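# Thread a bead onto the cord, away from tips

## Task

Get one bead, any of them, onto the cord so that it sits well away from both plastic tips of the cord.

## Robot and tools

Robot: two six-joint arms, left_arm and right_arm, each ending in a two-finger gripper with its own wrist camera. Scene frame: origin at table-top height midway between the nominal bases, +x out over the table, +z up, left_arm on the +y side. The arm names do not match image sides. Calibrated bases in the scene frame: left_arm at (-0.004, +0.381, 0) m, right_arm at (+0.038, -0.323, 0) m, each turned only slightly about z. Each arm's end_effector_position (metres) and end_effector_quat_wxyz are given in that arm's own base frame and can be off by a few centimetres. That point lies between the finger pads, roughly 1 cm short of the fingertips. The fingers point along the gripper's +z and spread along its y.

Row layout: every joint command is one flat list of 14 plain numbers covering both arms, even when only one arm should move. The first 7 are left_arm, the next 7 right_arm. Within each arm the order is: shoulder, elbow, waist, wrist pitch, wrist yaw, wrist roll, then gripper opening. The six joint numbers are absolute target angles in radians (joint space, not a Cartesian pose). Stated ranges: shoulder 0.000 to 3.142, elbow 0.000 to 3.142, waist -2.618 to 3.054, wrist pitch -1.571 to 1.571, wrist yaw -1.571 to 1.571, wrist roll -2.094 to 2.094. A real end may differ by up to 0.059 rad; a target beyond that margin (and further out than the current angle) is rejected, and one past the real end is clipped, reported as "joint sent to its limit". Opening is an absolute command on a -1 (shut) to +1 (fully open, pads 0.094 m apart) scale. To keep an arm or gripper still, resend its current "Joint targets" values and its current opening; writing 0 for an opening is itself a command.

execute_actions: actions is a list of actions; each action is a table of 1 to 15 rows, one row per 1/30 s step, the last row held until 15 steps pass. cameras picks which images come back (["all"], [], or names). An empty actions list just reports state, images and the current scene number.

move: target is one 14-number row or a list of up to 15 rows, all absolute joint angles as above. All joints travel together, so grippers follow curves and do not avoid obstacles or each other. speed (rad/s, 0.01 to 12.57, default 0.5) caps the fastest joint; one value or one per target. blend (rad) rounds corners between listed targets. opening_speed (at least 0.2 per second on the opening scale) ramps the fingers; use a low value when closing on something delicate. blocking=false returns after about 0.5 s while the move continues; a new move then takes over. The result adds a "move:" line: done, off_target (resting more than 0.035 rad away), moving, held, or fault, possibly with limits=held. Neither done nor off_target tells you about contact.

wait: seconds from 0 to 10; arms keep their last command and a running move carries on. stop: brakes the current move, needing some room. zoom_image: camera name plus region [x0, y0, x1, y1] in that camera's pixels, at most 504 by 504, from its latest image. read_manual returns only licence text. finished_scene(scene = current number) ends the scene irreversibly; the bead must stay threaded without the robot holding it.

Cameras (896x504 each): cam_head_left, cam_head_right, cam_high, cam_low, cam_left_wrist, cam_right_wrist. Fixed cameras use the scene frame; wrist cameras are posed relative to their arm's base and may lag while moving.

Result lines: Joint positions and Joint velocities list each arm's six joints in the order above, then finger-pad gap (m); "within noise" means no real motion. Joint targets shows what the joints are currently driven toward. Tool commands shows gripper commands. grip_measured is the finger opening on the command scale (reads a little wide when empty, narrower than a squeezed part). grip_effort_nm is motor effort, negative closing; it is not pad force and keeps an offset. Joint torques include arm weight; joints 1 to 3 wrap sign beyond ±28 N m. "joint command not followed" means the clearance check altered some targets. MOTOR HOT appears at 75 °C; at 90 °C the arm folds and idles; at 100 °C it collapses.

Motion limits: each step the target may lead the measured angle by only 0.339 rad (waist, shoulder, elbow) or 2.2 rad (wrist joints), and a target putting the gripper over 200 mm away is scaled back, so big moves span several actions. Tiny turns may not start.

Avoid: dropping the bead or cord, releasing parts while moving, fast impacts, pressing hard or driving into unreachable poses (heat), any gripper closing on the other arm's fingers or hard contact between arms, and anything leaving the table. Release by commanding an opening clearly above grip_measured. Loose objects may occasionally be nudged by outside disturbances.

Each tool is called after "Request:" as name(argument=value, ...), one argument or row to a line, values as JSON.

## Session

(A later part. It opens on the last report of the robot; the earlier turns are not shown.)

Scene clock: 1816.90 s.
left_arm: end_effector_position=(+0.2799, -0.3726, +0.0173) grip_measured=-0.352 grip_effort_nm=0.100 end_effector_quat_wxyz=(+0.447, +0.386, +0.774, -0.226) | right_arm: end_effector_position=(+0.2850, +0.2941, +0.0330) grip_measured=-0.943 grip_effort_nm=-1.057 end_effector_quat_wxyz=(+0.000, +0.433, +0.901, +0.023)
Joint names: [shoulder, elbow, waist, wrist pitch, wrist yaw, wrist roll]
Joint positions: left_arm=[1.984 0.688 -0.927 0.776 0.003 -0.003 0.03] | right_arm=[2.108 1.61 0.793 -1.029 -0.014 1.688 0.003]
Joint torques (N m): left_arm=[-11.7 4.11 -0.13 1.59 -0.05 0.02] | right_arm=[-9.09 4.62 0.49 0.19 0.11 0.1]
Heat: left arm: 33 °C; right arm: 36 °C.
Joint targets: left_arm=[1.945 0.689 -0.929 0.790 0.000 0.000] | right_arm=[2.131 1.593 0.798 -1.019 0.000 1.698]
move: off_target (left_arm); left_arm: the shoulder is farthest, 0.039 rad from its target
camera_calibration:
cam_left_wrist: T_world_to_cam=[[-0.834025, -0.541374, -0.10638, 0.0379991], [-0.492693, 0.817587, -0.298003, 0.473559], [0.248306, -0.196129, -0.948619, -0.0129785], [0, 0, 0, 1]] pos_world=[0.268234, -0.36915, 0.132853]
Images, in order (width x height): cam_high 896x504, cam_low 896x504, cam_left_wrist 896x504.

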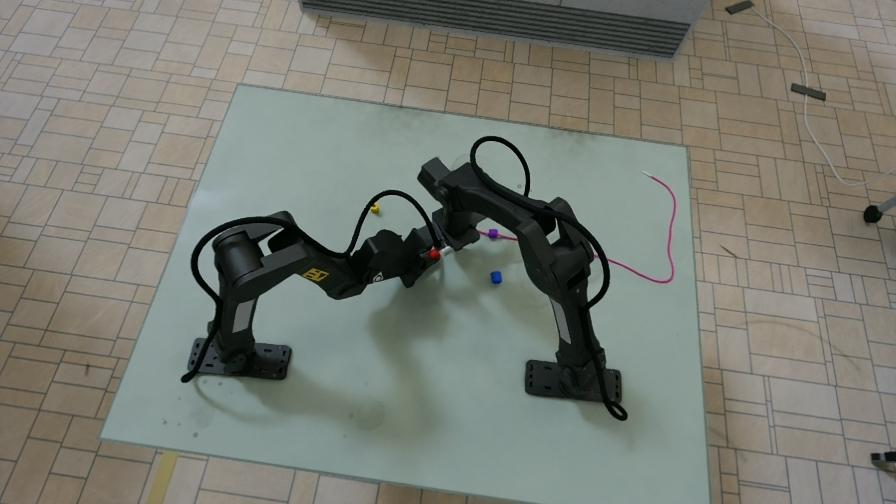

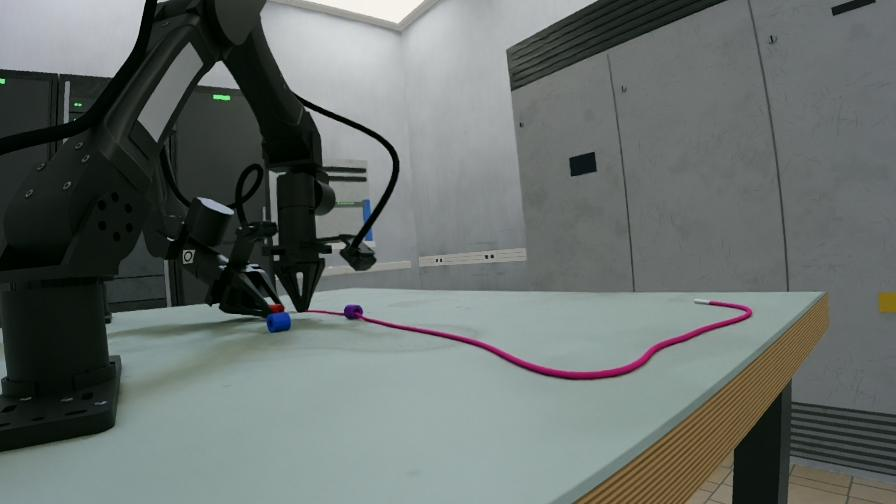

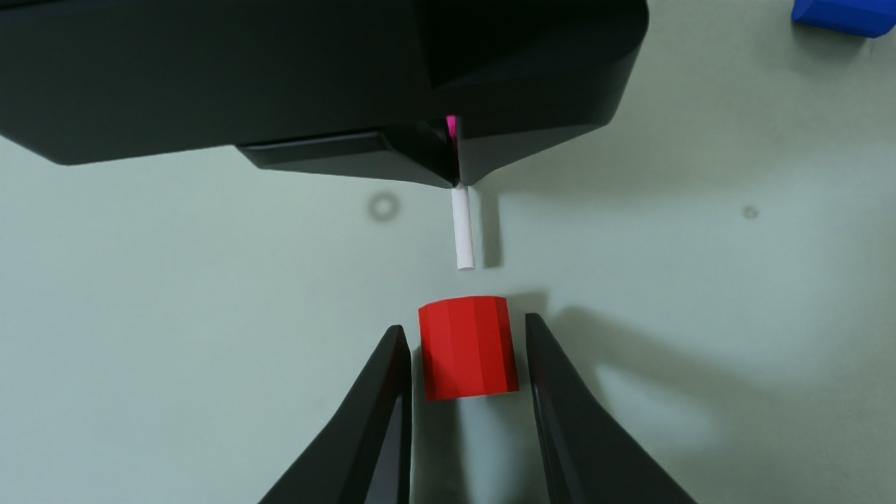

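Request:
move(
  target=[1.945, 0.689, -0.929, 0.79, 0.0, 0.0, -0.35, 2.131, 1.593, 0.845, -1.019, 0.0, 1.745, -1.0],
  speed=0.08,
  cameras=["cam_low", "cam_left_wrist", "cam_high"],
)

Request:
zoom_image(
  camera="cam_left_wrist",
  region=[370, 140, 570, 420],
)

Scene clock: 1831.80 s.
left_arm: end_effector_position=(+0.2799, -0.3726, +0.0173) grip_measured=-0.352 grip_effort_nm=0.095 end_effector_quat_wxyz=(+0.447, +0.386, +0.774, -0.226) | right_arm: end_effector_position=(+0.2829, +0.2964, +0.0330) grip_measured=-0.943 grip_effort_nm=-1.053 end_effector_quat_wxyz=(-0.001, +0.434, +0.901, +0.023)
Joint names: [shoulder, elbow, waist, wrist pitch, wrist yaw, wrist roll]
Joint positions: left_arm=[1.984 0.688 -0.927 0.776 0.003 -0.003 0.03] | right_arm=[2.108 1.61 0.799 -1.029 -0.017 1.696 0.003]
Joint torques (N m): left_arm=[-11.71 4.14 -0.13 1.59 -0.04 0.02] | right_arm=[-10.84 5.93 -0.05 0.1 -0.02 0.02]
Heat: left arm: 33 °C; right arm: 35 °C.
Joint targets: left_arm=[1.945 0.689 -0.929 0.790 0.000 0.000] | right_arm=[2.108 1.610 0.799 -1.029 -0.014 1.696]
move: held (right_arm; a check stopped the path), off_target (left_arm); limits=held; left_arm: the shoulder is farthest, 0.039 rad from its target; right_arm: the wrist roll is farthest, 0.049 rad from its target
joint command not followed: on one or more control steps a check withheld the commanded joint targets of the right arm, and it was not sent them on those steps.
cause: the commanded joint targets, or the way to them, would bring a part of the robot too close to another arm (this arm's wrist (the part past the wrist yaw) and the left arm's wrist camera, at the place that arm is still heading or pushing toward).
camera_calibration:
cam_left_wrist: T_world_to_cam=[[-0.834025, -0.541374, -0.10638, 0.0379991], [-0.492693, 0.817587, -0.298003, 0.473559], [0.248306, -0.196129, -0.948619, -0.0129785], [0, 0, 0, 1]] pos_world=[0.268234, -0.36915, 0.132853]
Images, in order (width x height): cam_high 896x504, cam_low 896x504, cam_left_wrist 896x504.

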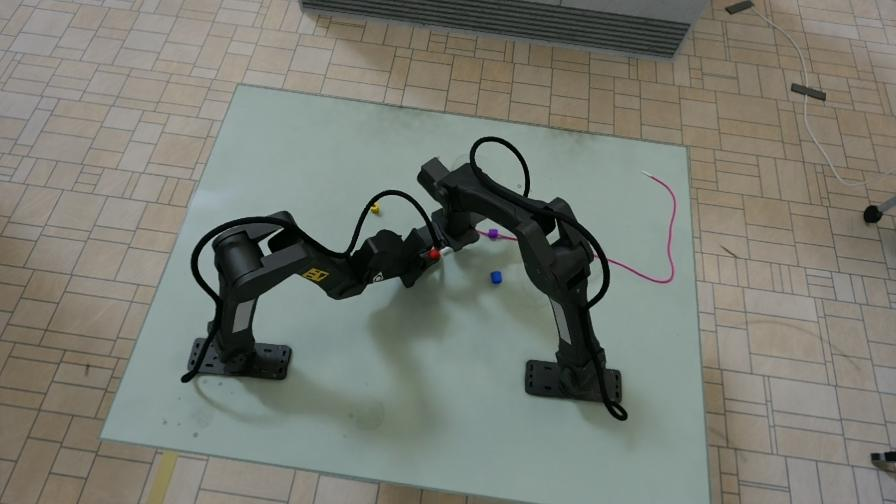

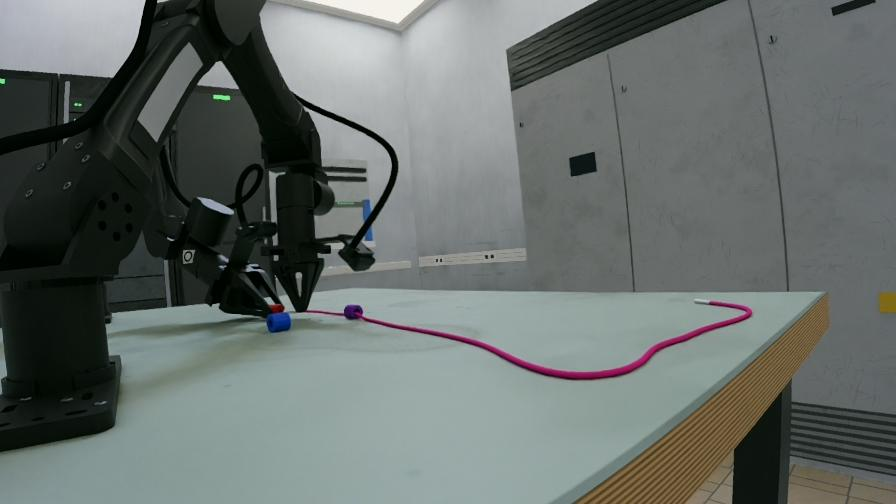

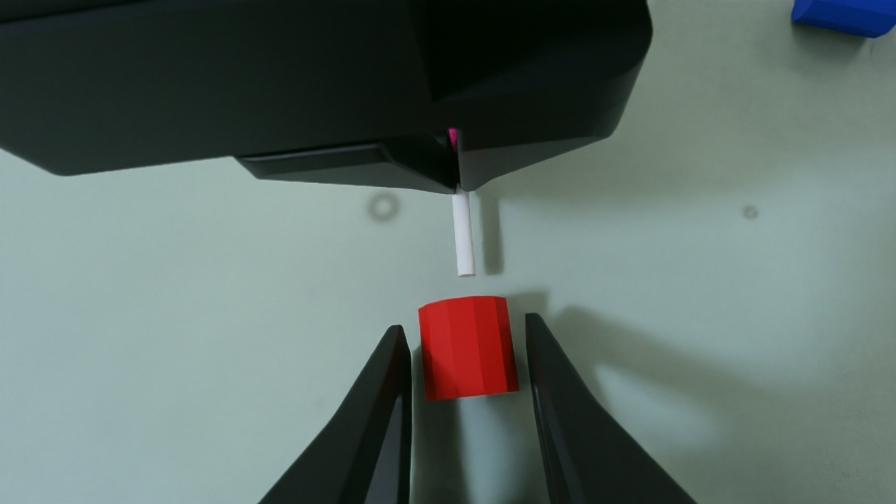

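Scaled by 1.800 from the camera's 896x504 image, which has a finer 1280x720 frame.

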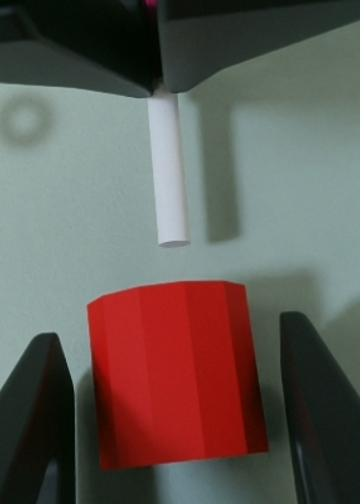

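Request:
move(
  target=[1.19, 0.435, -0.927, 0.259, 0.0, 0.0, -0.35, 2.108, 1.61, 0.799, -1.029, 0.0, 1.696, -1.0],
  speed=0.4,
  cameras=["cam_low", "cam_left_wrist", "cam_high"],
)

Request:
zoom_image(
  camera="cam_left_wrist",
  region=[350, 60, 600, 260],
)

Scene clock: 1858.93 s.
left_arm: end_effector_position=(+0.2160, -0.2874, +0.1123) grip_measured=-0.352 grip_effort_nm=0.095 end_effector_quat_wxyz=(+0.444, +0.388, +0.776, -0.224) | right_arm: end_effector_position=(+0.2828, +0.2965, +0.0330) grip_measured=-0.943 grip_effort_nm=-1.053 end_effector_quat_wxyz=(-0.001, +0.433, +0.901, +0.024)
Joint names: [shoulder, elbow, waist, wrist pitch, wrist yaw, wrist roll]
Joint positions: left_arm=[1.214 0.44 -0.927 0.245 0.003 -0.002 0.03] | right_arm=[2.108 1.61 0.799 -1.029 -0.017 1.696 0.003]
Joint torques (N m): left_arm=[-5.15 5.5 0.03 1.59 -0.05 0.01] | right_arm=[-10.74 5.89 -0.02 0.1 0.14 0.01]
Heat: left arm: 33 °C; right arm: 36 °C.
Joint targets: left_arm=[1.190 0.435 -0.927 0.259 0.000 0.000] | right_arm=[2.108 1.610 0.799 -1.029 0.000 1.696]
move: done
camera_calibration:
cam_left_wrist: T_world_to_cam=[[-0.834801, -0.540091, -0.106816, 0.0415724], [-0.493537, 0.820111, -0.28955, 0.400732], [0.243984, -0.188999, -0.951184, 0.11289], [0, 0, 0, 1]] pos_world=[0.204938, -0.284856, 0.227852]
Images, in order (width x height): cam_high 896x504, cam_low 896x504, cam_left_wrist 896x504.

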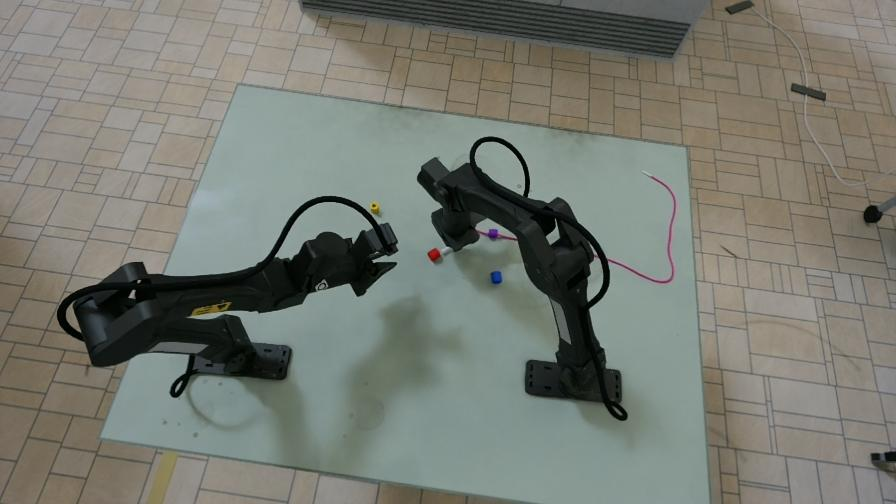

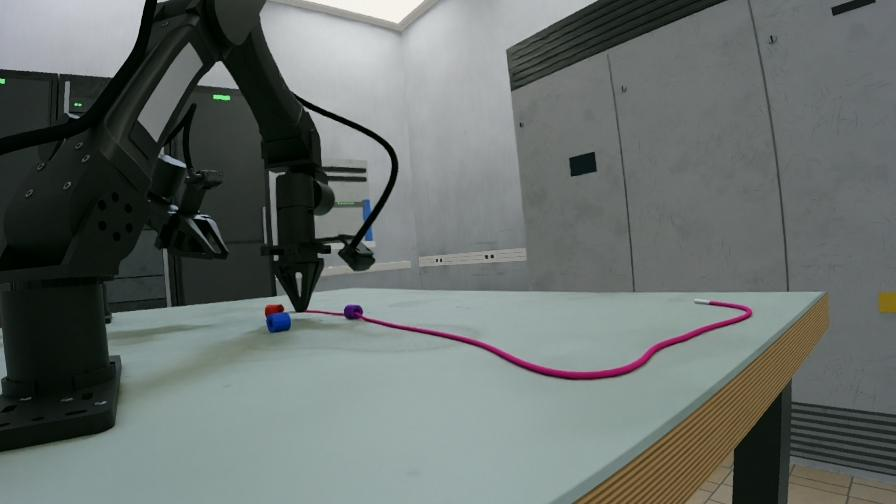

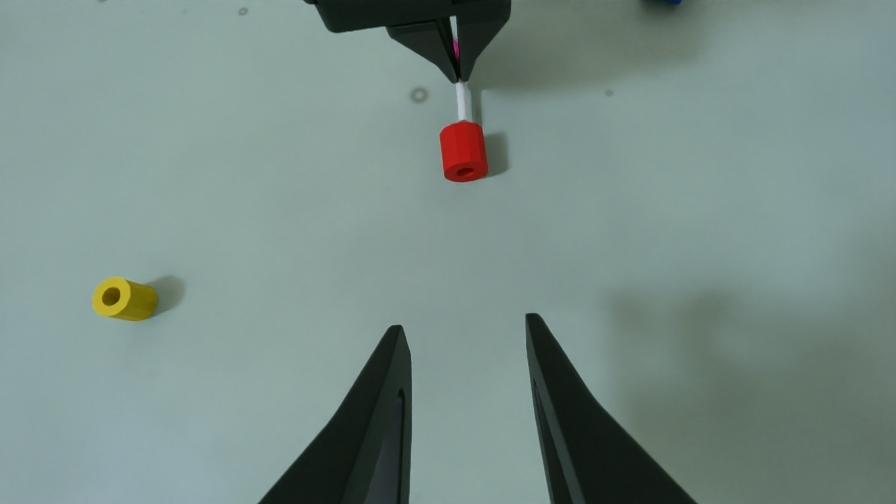

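Scaled by 2.016 from the camera's 896x504 image, which has a finer 1280x720 frame.

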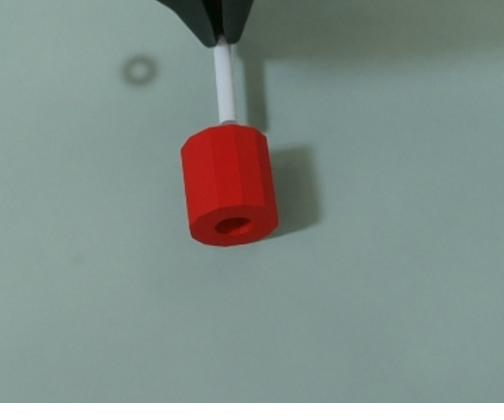

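Request:
move(
  target=[1.19, 0.435, -0.927, 0.259, 0.0, 0.0, -0.35, 2.125, 1.593, 0.875, -1.019, 0.0, 1.770, -1.0],
  speed=0.08,
  cameras=["cam_low", "cam_left_wrist", "cam_high"],
)

Request:
zoom_image(
  camera="cam_left_wrist",
  region=[350, 60, 600, 260],
)

Scene clock: 1865.60 s.
left_arm: end_effector_position=(+0.2160, -0.2873, +0.1121) grip_measured=-0.352 grip_effort_nm=0.100 end_effector_quat_wxyz=(+0.444, +0.388, +0.776, -0.224) | right_arm: end_effector_position=(+0.2617, +0.3154, +0.0330) grip_measured=-0.943 grip_effort_nm=-1.057 end_effector_quat_wxyz=(-0.003, +0.431, +0.902, +0.024)
Joint names: [shoulder, elbow, waist, wrist pitch, wrist yaw, wrist roll]
Joint positions: left_arm=[1.214 0.44 -0.927 0.244 0.003 -0.002 0.03] | right_arm=[2.108 1.61 0.868 -1.028 -0.017 1.76 0.003]
Joint torques (N m): left_arm=[-5.15 5.5 0.03 1.6 -0.05 0.01] | right_arm=[-9.5 4.7 0.64 0.19 0.16 0.11]
Heat: left arm: 33 °C; right arm: 36 °C.
Joint targets: left_arm=[1.190 0.435 -0.927 0.259 0.000 0.000] | right_arm=[2.125 1.593 0.875 -1.019 0.000 1.770]
move: done
camera_calibration:
cam_left_wrist: T_world_to_cam=[[-0.834857, -0.540003, -0.106815, 0.0415875], [-0.493636, 0.820305, -0.288829, 0.400587], [0.24359, -0.188403, -0.951403, 0.113], [0, 0, 0, 1]] pos_world=[0.204938, -0.284856, 0.227652]
Images, in order (width x height): cam_high 896x504, cam_low 896x504, cam_left_wrist 896x504.

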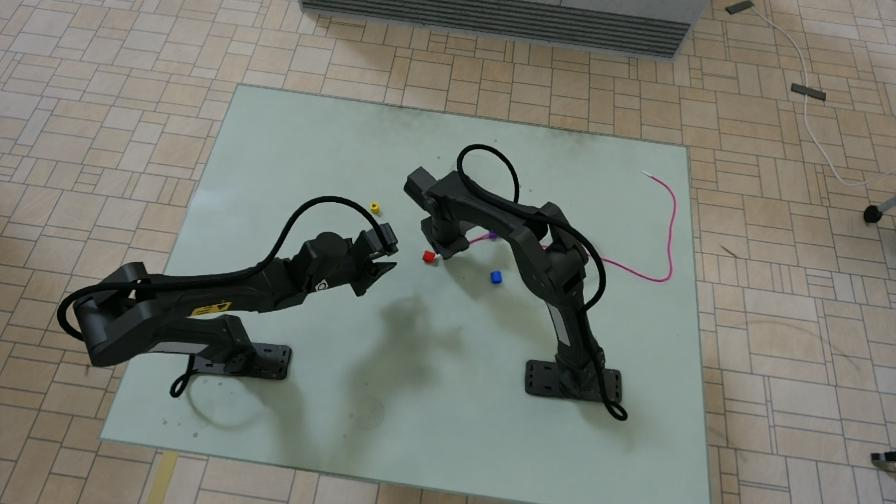

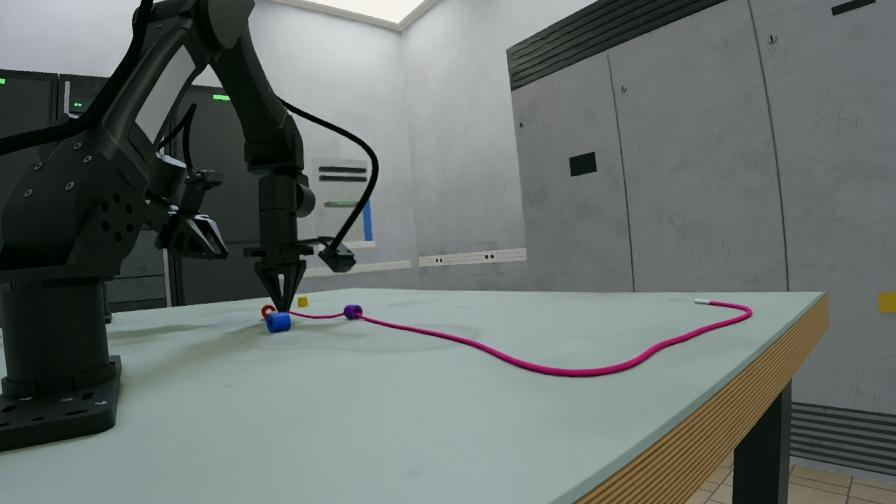

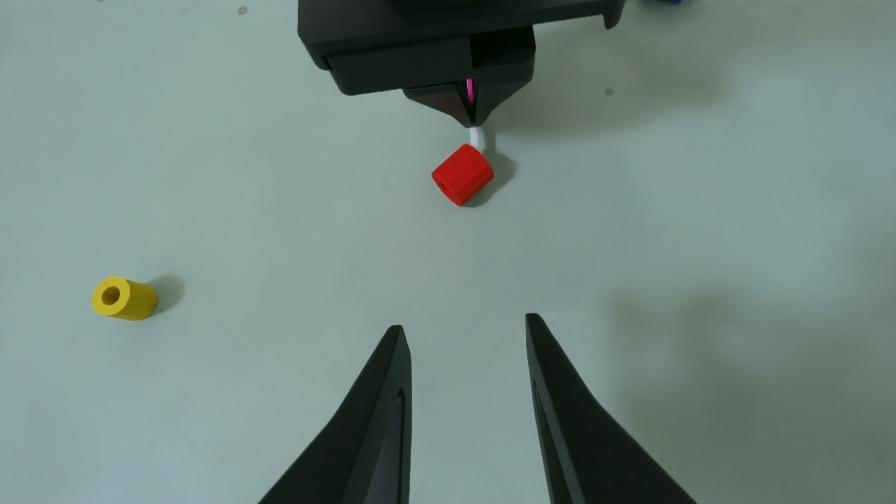

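Scaled by 2.016 from the camera's 896x504 image, which has a finer 1280x720 frame.

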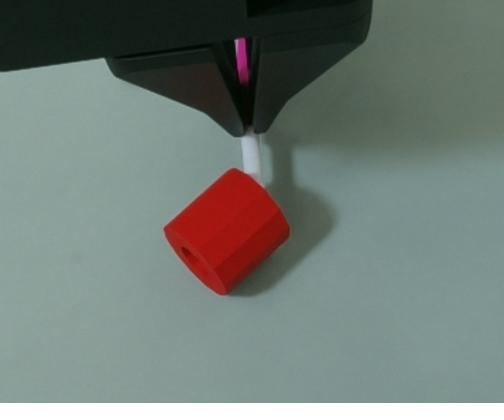

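Request:
move(
  target=[
    [1.19, 0.435, -0.927, 0.259, 0.0, 0.0, -0.35, 2.125, 1.593, 0.82, -1.019, 0.0, 1.715, -1.0],
    [1.19, 0.435, -0.927, 0.259, 0.0, 0.0, -0.35, 2.1335, 1.565, 0.80, -0.982, 0.0, 1.695, -1.0],
    [1.19, 0.435, -0.927, 0.259, 0.0, 0.0, -0.35, 2.1335, 1.565, 0.80, -0.982, 0.0, 1.695, -0.5],
    [1.19, 0.435, -0.927, 0.259, 0.0, 0.0, -0.35, 2.05, 1.85, 0.78, -1.35, 0.0, 1.695, -0.5],
  ],
  speed=[0.15, 0.15, 0.15, 0.3],
  opening_speed=0.8,
  cameras=["all"],
)

Scene clock: 2030.37 s.
left_arm: end_effector_position=(+0.2159, -0.2873, +0.1120) grip_measured=-0.352 grip_effort_nm=0.100 end_effector_quat_wxyz=(+0.444, +0.388, +0.776, -0.224) | right_arm: end_effector_position=(+0.2767, +0.2841, +0.0901) grip_measured=-0.503 grip_effort_nm=0.134 end_effector_quat_wxyz=(-0.013, +0.438, +0.899, -0.010)
Joint names: [shoulder, elbow, waist, wrist pitch, wrist yaw, wrist roll]
Joint positions: left_arm=[1.214 0.44 -0.927 0.244 0.003 -0.002 0.03] | right_arm=[2.091 1.815 0.788 -1.321 -0.017 1.695 0.023]
Joint torques (N m): left_arm=[-5.16 5.48 0.03 1.6 -0.05 0.01] | right_arm=[-14.11 8.72 -0.77 -0.34 0.14 0.02]
Heat: left arm: 33 °C; right arm: 35 °C.
Joint targets: left_arm=[1.190 0.435 -0.927 0.259 0.000 0.000] | right_arm=[2.050 1.850 0.780 -1.350 0.000 1.695]
move: off_target (right_arm); right_arm: the shoulder is farthest, 0.041 rad from its target
camera_calibration:
cam_left_wrist: T_world_to_cam=[[-0.834889, -0.539973, -0.106725, 0.0414985], [-0.493728, 0.820392, -0.288426, 0.400489], [0.243298, -0.18811, -0.951536, 0.113198], [0, 0, 0, 1]] pos_world=[0.204838, -0.284857, 0.227652]
cam_right_wrist: T_world_to_cam=[[-0.845095, -0.533769, 0.0300743, 0.384688], [-0.371991, 0.627498, 0.684009, -0.111935], [-0.383975, 0.566866, -0.728853, 0.126745], [0, 0, 0, 1]] pos_world=[0.332126, 0.203726, 0.157374]

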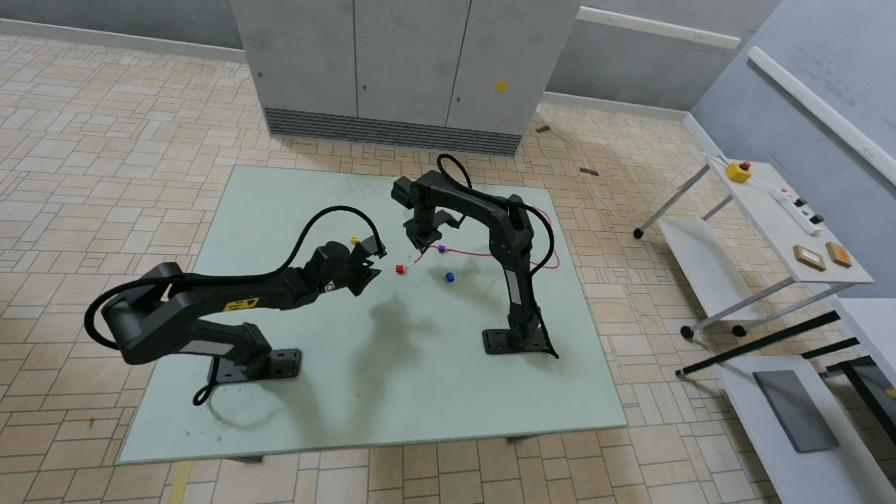

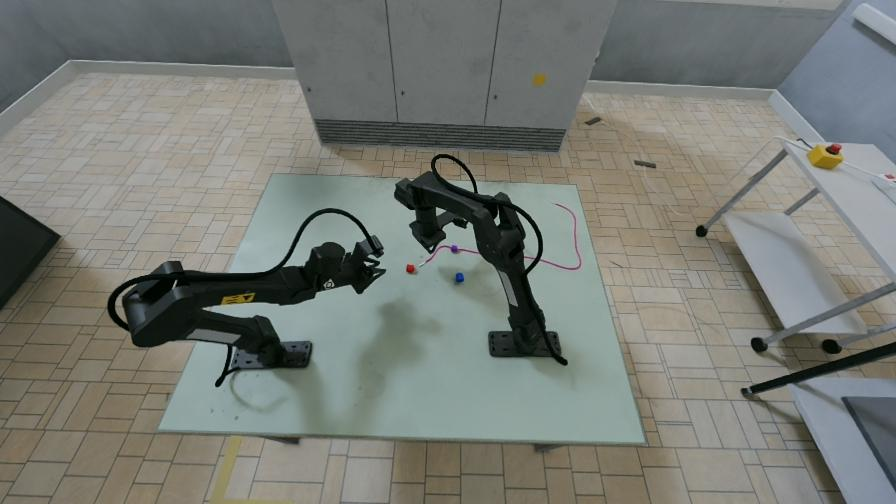

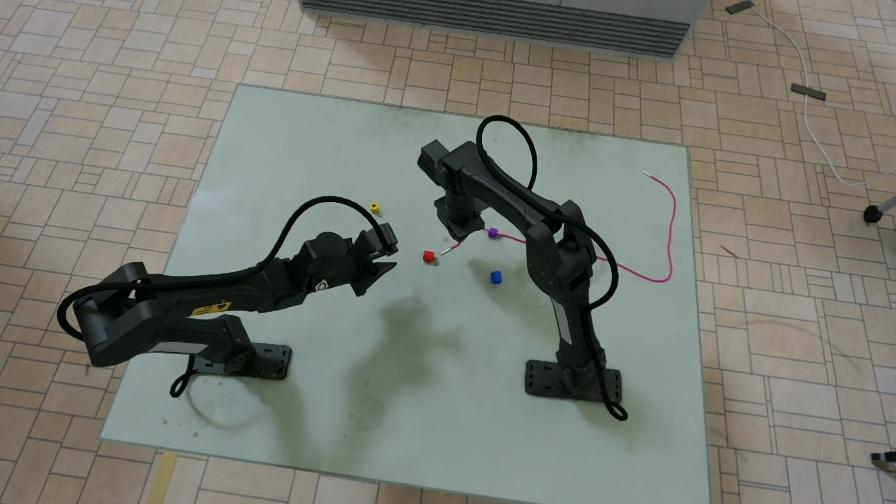

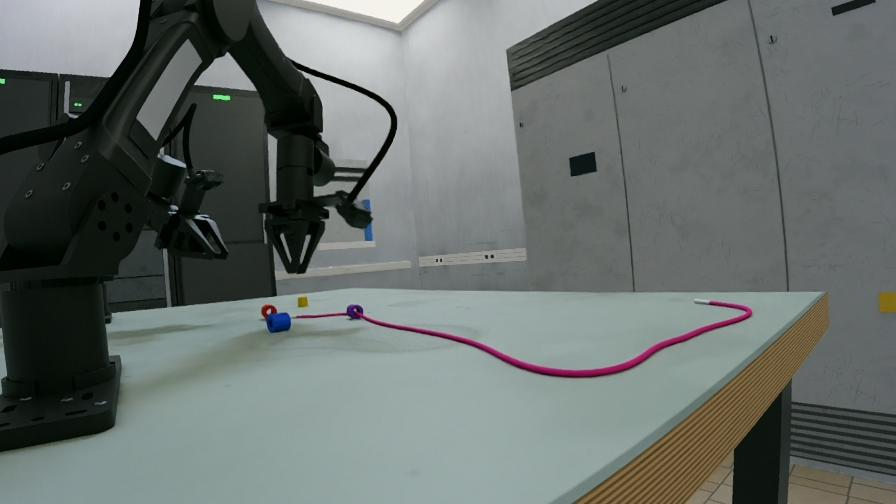

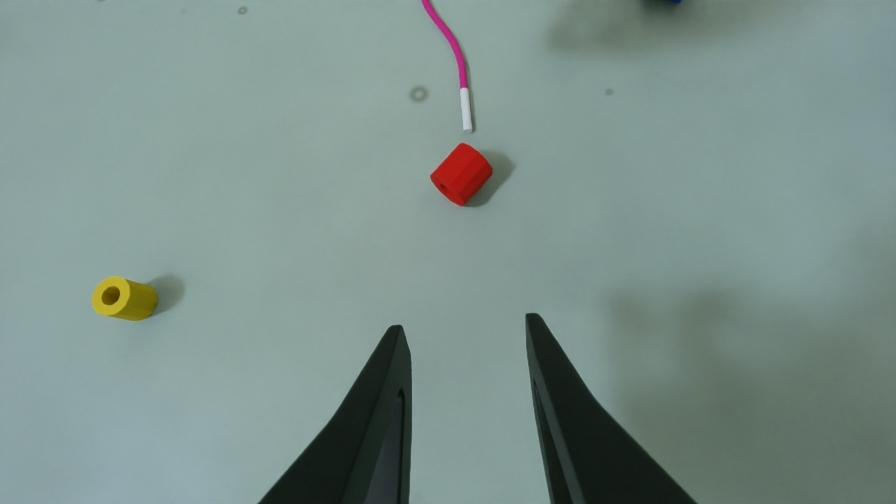

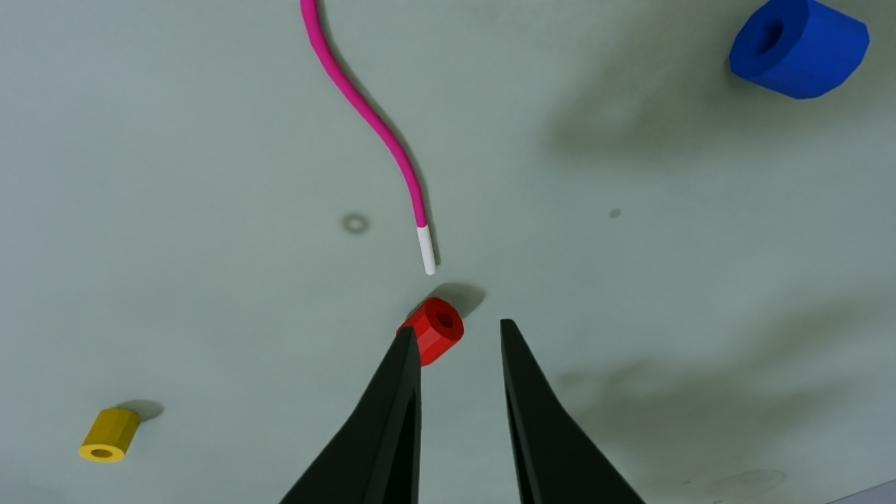

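Request:
move(
  target=[
    [1.19, 0.5, -0.3, -0.2, 0.0, 0.0, -0.35, 2.05, 1.85, 0.78, -1.35, 0.0, 1.695, -0.5],
    [1.19, 0.8, -0.2, -0.45, 0.0, 0.0, -0.35, 2.05, 1.85, 0.80, -1.35, 0.0, -1.452, -0.5],
    [1.19, 0.8, -0.2, -0.45, 0.0, 0.0, -0.35, 2.143, 1.740, 0.807, -1.173, 0.0, -1.452, -0.5],
  ],
  speed=[0.7, 1.0, 0.4],
  cameras=["cam_low", "cam_right_wrist", "cam_high"],
)

Scene clock: 2078.57 s.
left_arm: end_effector_position=(+0.3218, -0.0667, +0.1193) grip_measured=-0.352 grip_effort_nm=0.095 end_effector_quat_wxyz=(+0.326, +0.098, +0.940, -0.033) | right_arm: end_effector_position=(+0.2859, +0.2945, +0.0585) grip_measured=-0.503 grip_effort_nm=0.134 end_effector_quat_wxyz=(+0.000, +0.901, -0.435, +0.001)
Joint names: [shoulder, elbow, waist, wrist pitch, wrist yaw, wrist roll]
Joint positions: left_arm=[1.214 0.768 -0.209 -0.456 -0.003 -0.001 0.03] | right_arm=[2.133 1.753 0.799 -1.191 0.002 -1.444 0.023]
Joint torques (N m): left_arm=[-5.41 8.66 0.73 1.24 0.01 0] | right_arm=[-10.28 4.92 0.7 0.17 -0.04 -0.09]
Heat: left arm: 32 °C; right arm: 37 °C.
Joint targets: left_arm=[1.190 0.800 -0.200 -0.450 0.000 0.000] | right_arm=[2.143 1.740 0.807 -1.173 0.000 -1.452]
move: done
camera_calibration:
cam_right_wrist: T_world_to_cam=[[0.841419, 0.540383, 0.00093835, -0.397765], [0.396819, -0.619055, 0.67772, 0.0543444], [0.366809, -0.569874, -0.735319, 0.221827], [0, 0, 0, 1]] pos_world=[0.231754, 0.375001, 0.126656]
Images, in order (width x height): cam_high 896x504, cam_low 896x504, cam_right_wrist 896x504.

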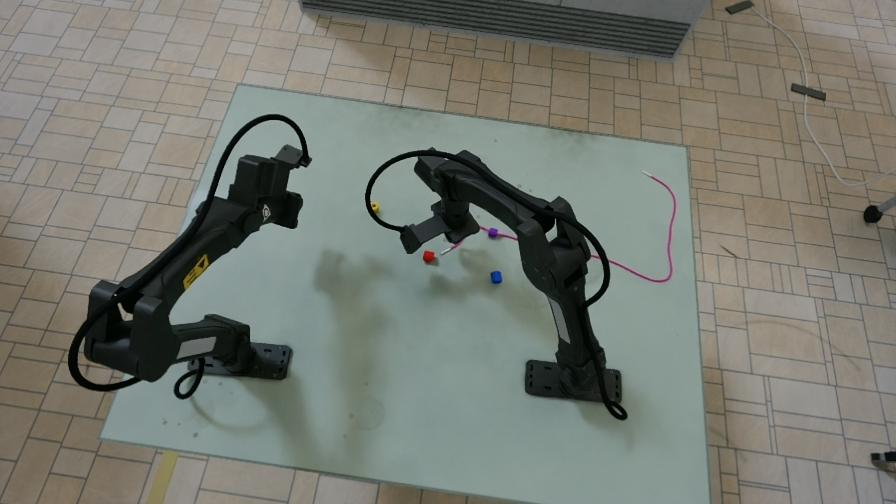

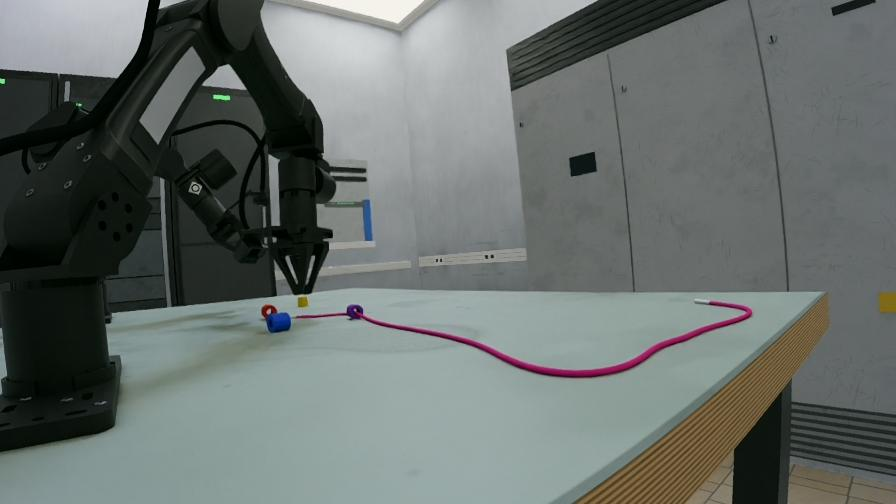

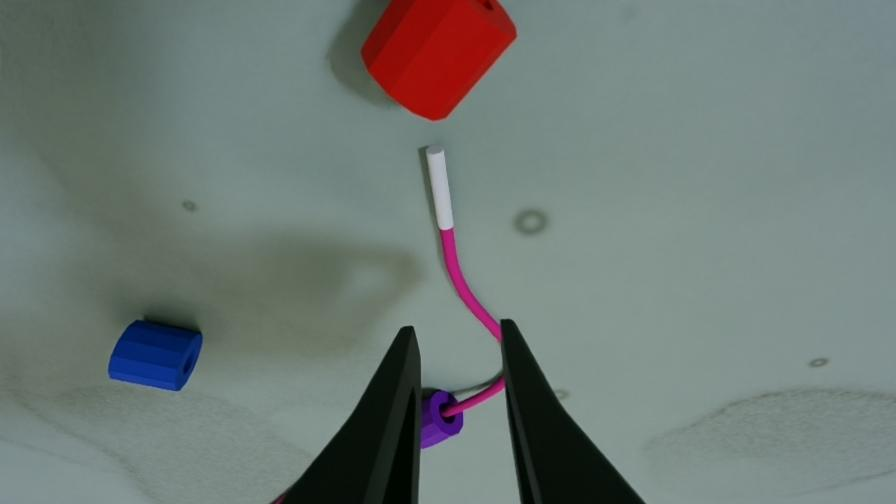

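Request:
move(
  target=[
    [1.19, 0.8, -0.2, -0.45, 0.0, 0.0, -0.35, 2.169, 1.622, 0.768, -1.030, 0.0, -1.479, -0.5],
    [1.19, 0.8, -0.2, -0.45, 0.0, 0.0, -0.35, 2.169, 1.622, 0.768, -1.030, 0.0, -1.479, -1.0],
  ],
  speed=0.15,
  opening_speed=0.7,
  cameras=["cam_low", "cam_right_wrist"],
)

Scene clock: 2092.60 s.
left_arm: end_effector_position=(+0.3217, -0.0667, +0.1192) grip_measured=-0.352 grip_effort_nm=0.095 end_effector_quat_wxyz=(+0.326, +0.098, +0.940, -0.033) | right_arm: end_effector_position=(+0.2928, +0.2882, +0.0241) grip_measured=-0.947 grip_effort_nm=-0.999 end_effector_quat_wxyz=(-0.006, +0.902, -0.432, +0.004)
Joint names: [shoulder, elbow, waist, wrist pitch, wrist yaw, wrist roll]
Joint positions: left_arm=[1.214 0.768 -0.209 -0.456 -0.003 -0.001 0.03] | right_arm=[2.149 1.64 0.777 -1.047 0.004 -1.471 0.002]
Joint torques (N m): left_arm=[-5.42 8.66 0.73 1.23 0.01 0] | right_arm=[-9.59 4.48 -0.83 0.21 -0.05 -0.06]
Heat: left arm: 31 °C; right arm: 38 °C.
Joint targets: left_arm=[1.190 0.800 -0.200 -0.450 0.000 0.000] | right_arm=[2.169 1.622 0.768 -1.030 0.000 -1.479]
move: done
camera_calibration:
cam_right_wrist: T_world_to_cam=[[0.838467, 0.544756, 0.0145851, -0.400897], [0.392798, -0.622697, 0.676726, 0.0732711], [0.377733, -0.561684, -0.736091, 0.184907], [0, 0, 0, 1]] pos_world=[0.237513, 0.367876, 0.0923707]
Images, in order (width x height): cam_low 896x504, cam_right_wrist 896x504.

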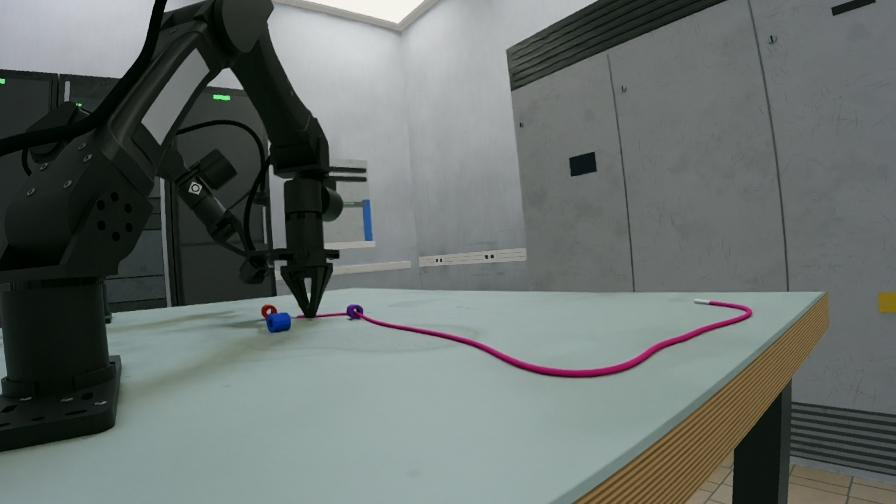

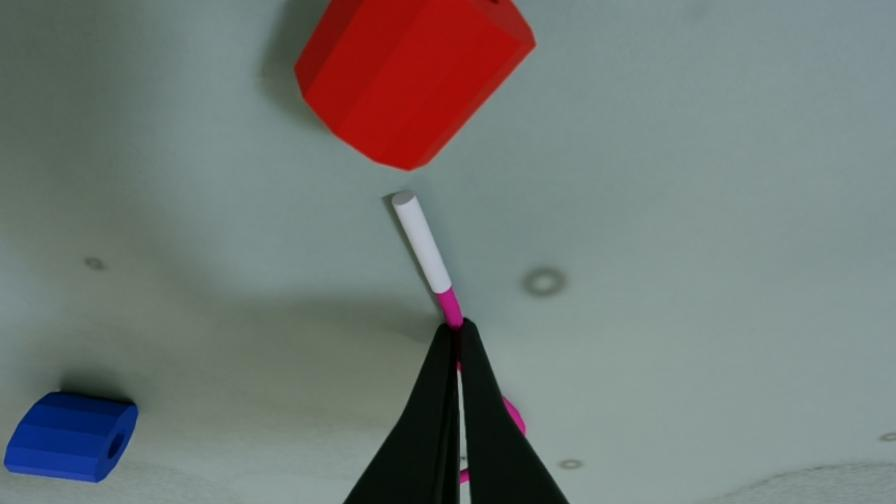

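Request:
move(
  target=[
    [1.19, 0.8, -0.2, -0.45, 0.0, 0.0, -0.35, 2.169, 1.715, 0.768, -1.123, 0.0, -1.479, -1.0],
    [1.19, 0.8, -0.2, -0.45, 0.0, 0.0, -0.35, 1.976, 1.462, 0.7925, -1.015, 0.0, -0.937, -1.0],
    [1.19, 0.8, -0.2, -0.45, 0.0, 0.0, -0.35, 1.927, 1.3825, 0.865, -0.9845, 0.0, -0.341, -1.0],
  ],
  speed=[0.2, 0.25, 0.25],
  cameras=["cam_low", "cam_right_wrist", "cam_high"],
)

Scene clock: 2167.20 s.
left_arm: end_effector_position=(+0.3217, -0.0667, +0.1192) grip_measured=-0.352 grip_effort_nm=0.100 end_effector_quat_wxyz=(+0.326, +0.098, +0.940, -0.033) | right_arm: end_effector_position=(+0.2342, +0.2707, +0.0303) grip_measured=-0.951 grip_effort_nm=-1.053 end_effector_quat_wxyz=(-0.007, -0.566, +0.824, -0.004)
Joint names: [shoulder, elbow, waist, wrist pitch, wrist yaw, wrist roll]
Joint positions: left_arm=[1.214 0.768 -0.209 -0.456 -0.003 -0.001 0.03] | right_arm=[1.974 1.4 0.857 -1.012 0.004 -0.346 0.002]
Joint torques (N m): left_arm=[-5.41 8.66 0.75 1.23 0.01 0] | right_arm=[-13.22 4.4 0.76 0.23 -0.04 0.03]
Heat: left arm: 29 °C; right arm: 39 °C.
Joint targets: left_arm=[1.190 0.800 -0.200 -0.450 0.000 0.000] | right_arm=[1.927 1.383 0.865 -0.985 0.000 -0.341]
move: off_target (right_arm); right_arm: the shoulder is farthest, 0.047 rad from its target
camera_calibration:
cam_right_wrist: T_world_to_cam=[[0.892189, -0.451663, -0.000015692, -0.0848044], [-0.327986, -0.647908, 0.687488, 0.256471], [-0.310523, -0.613364, -0.726195, 0.376708], [0, 0, 0, 1]] pos_world=[0.276757, 0.358926, 0.0972413]
Images, in order (width x height): cam_high 896x504, cam_low 896x504, cam_right_wrist 896x504.

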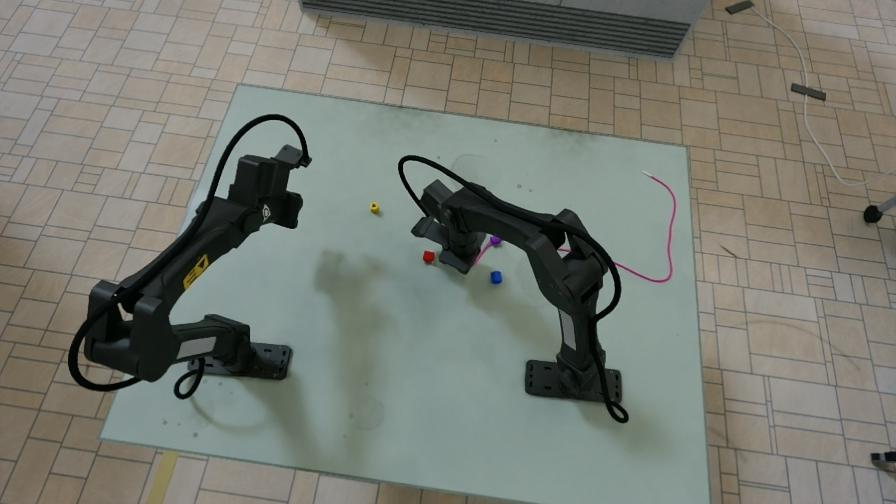

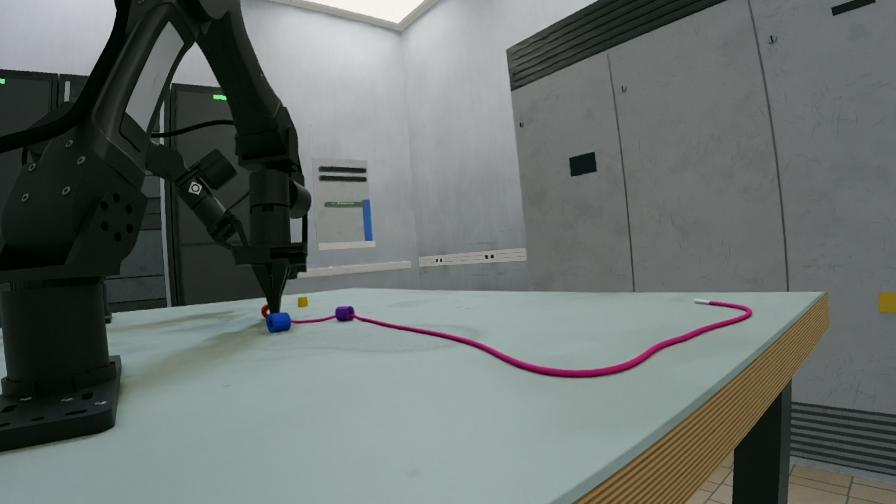

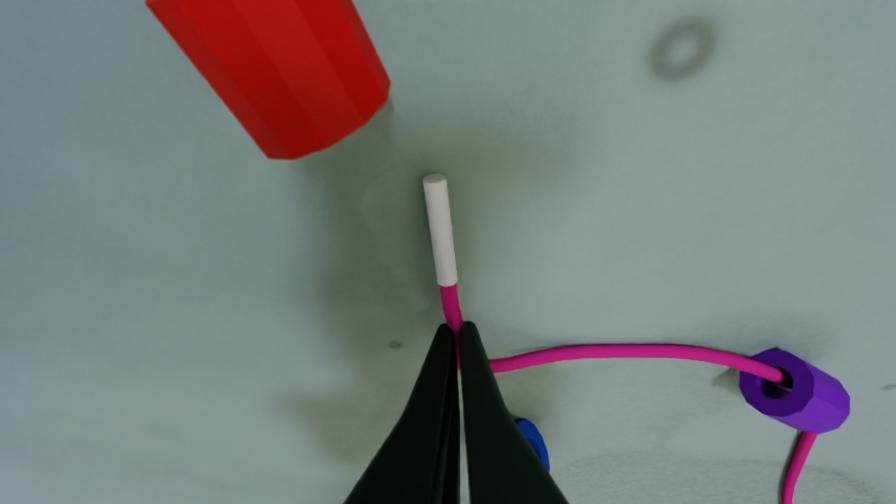

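Request:
zoom_image(
  camera="cam_low",
  region=[240, 290, 370, 340],
)

Request:
zoom_image(
  camera="cam_right_wrist",
  region=[200, 0, 520, 350],
)

Scaled by 3.877 from the camera's 896x504 image, which has a finer 1280x720 frame.

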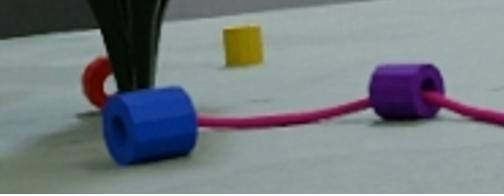

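Scaled by 1.440 from the camera's 896x504 image, which has a finer 1280x720 frame.

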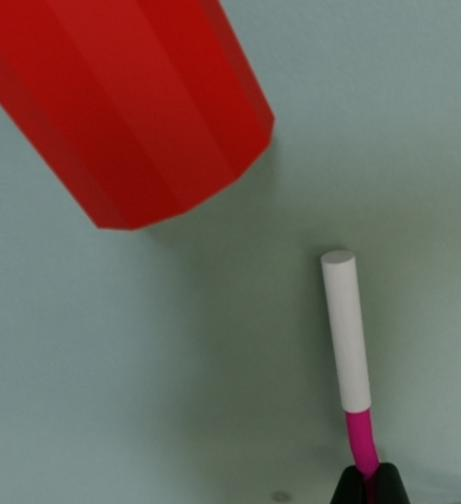

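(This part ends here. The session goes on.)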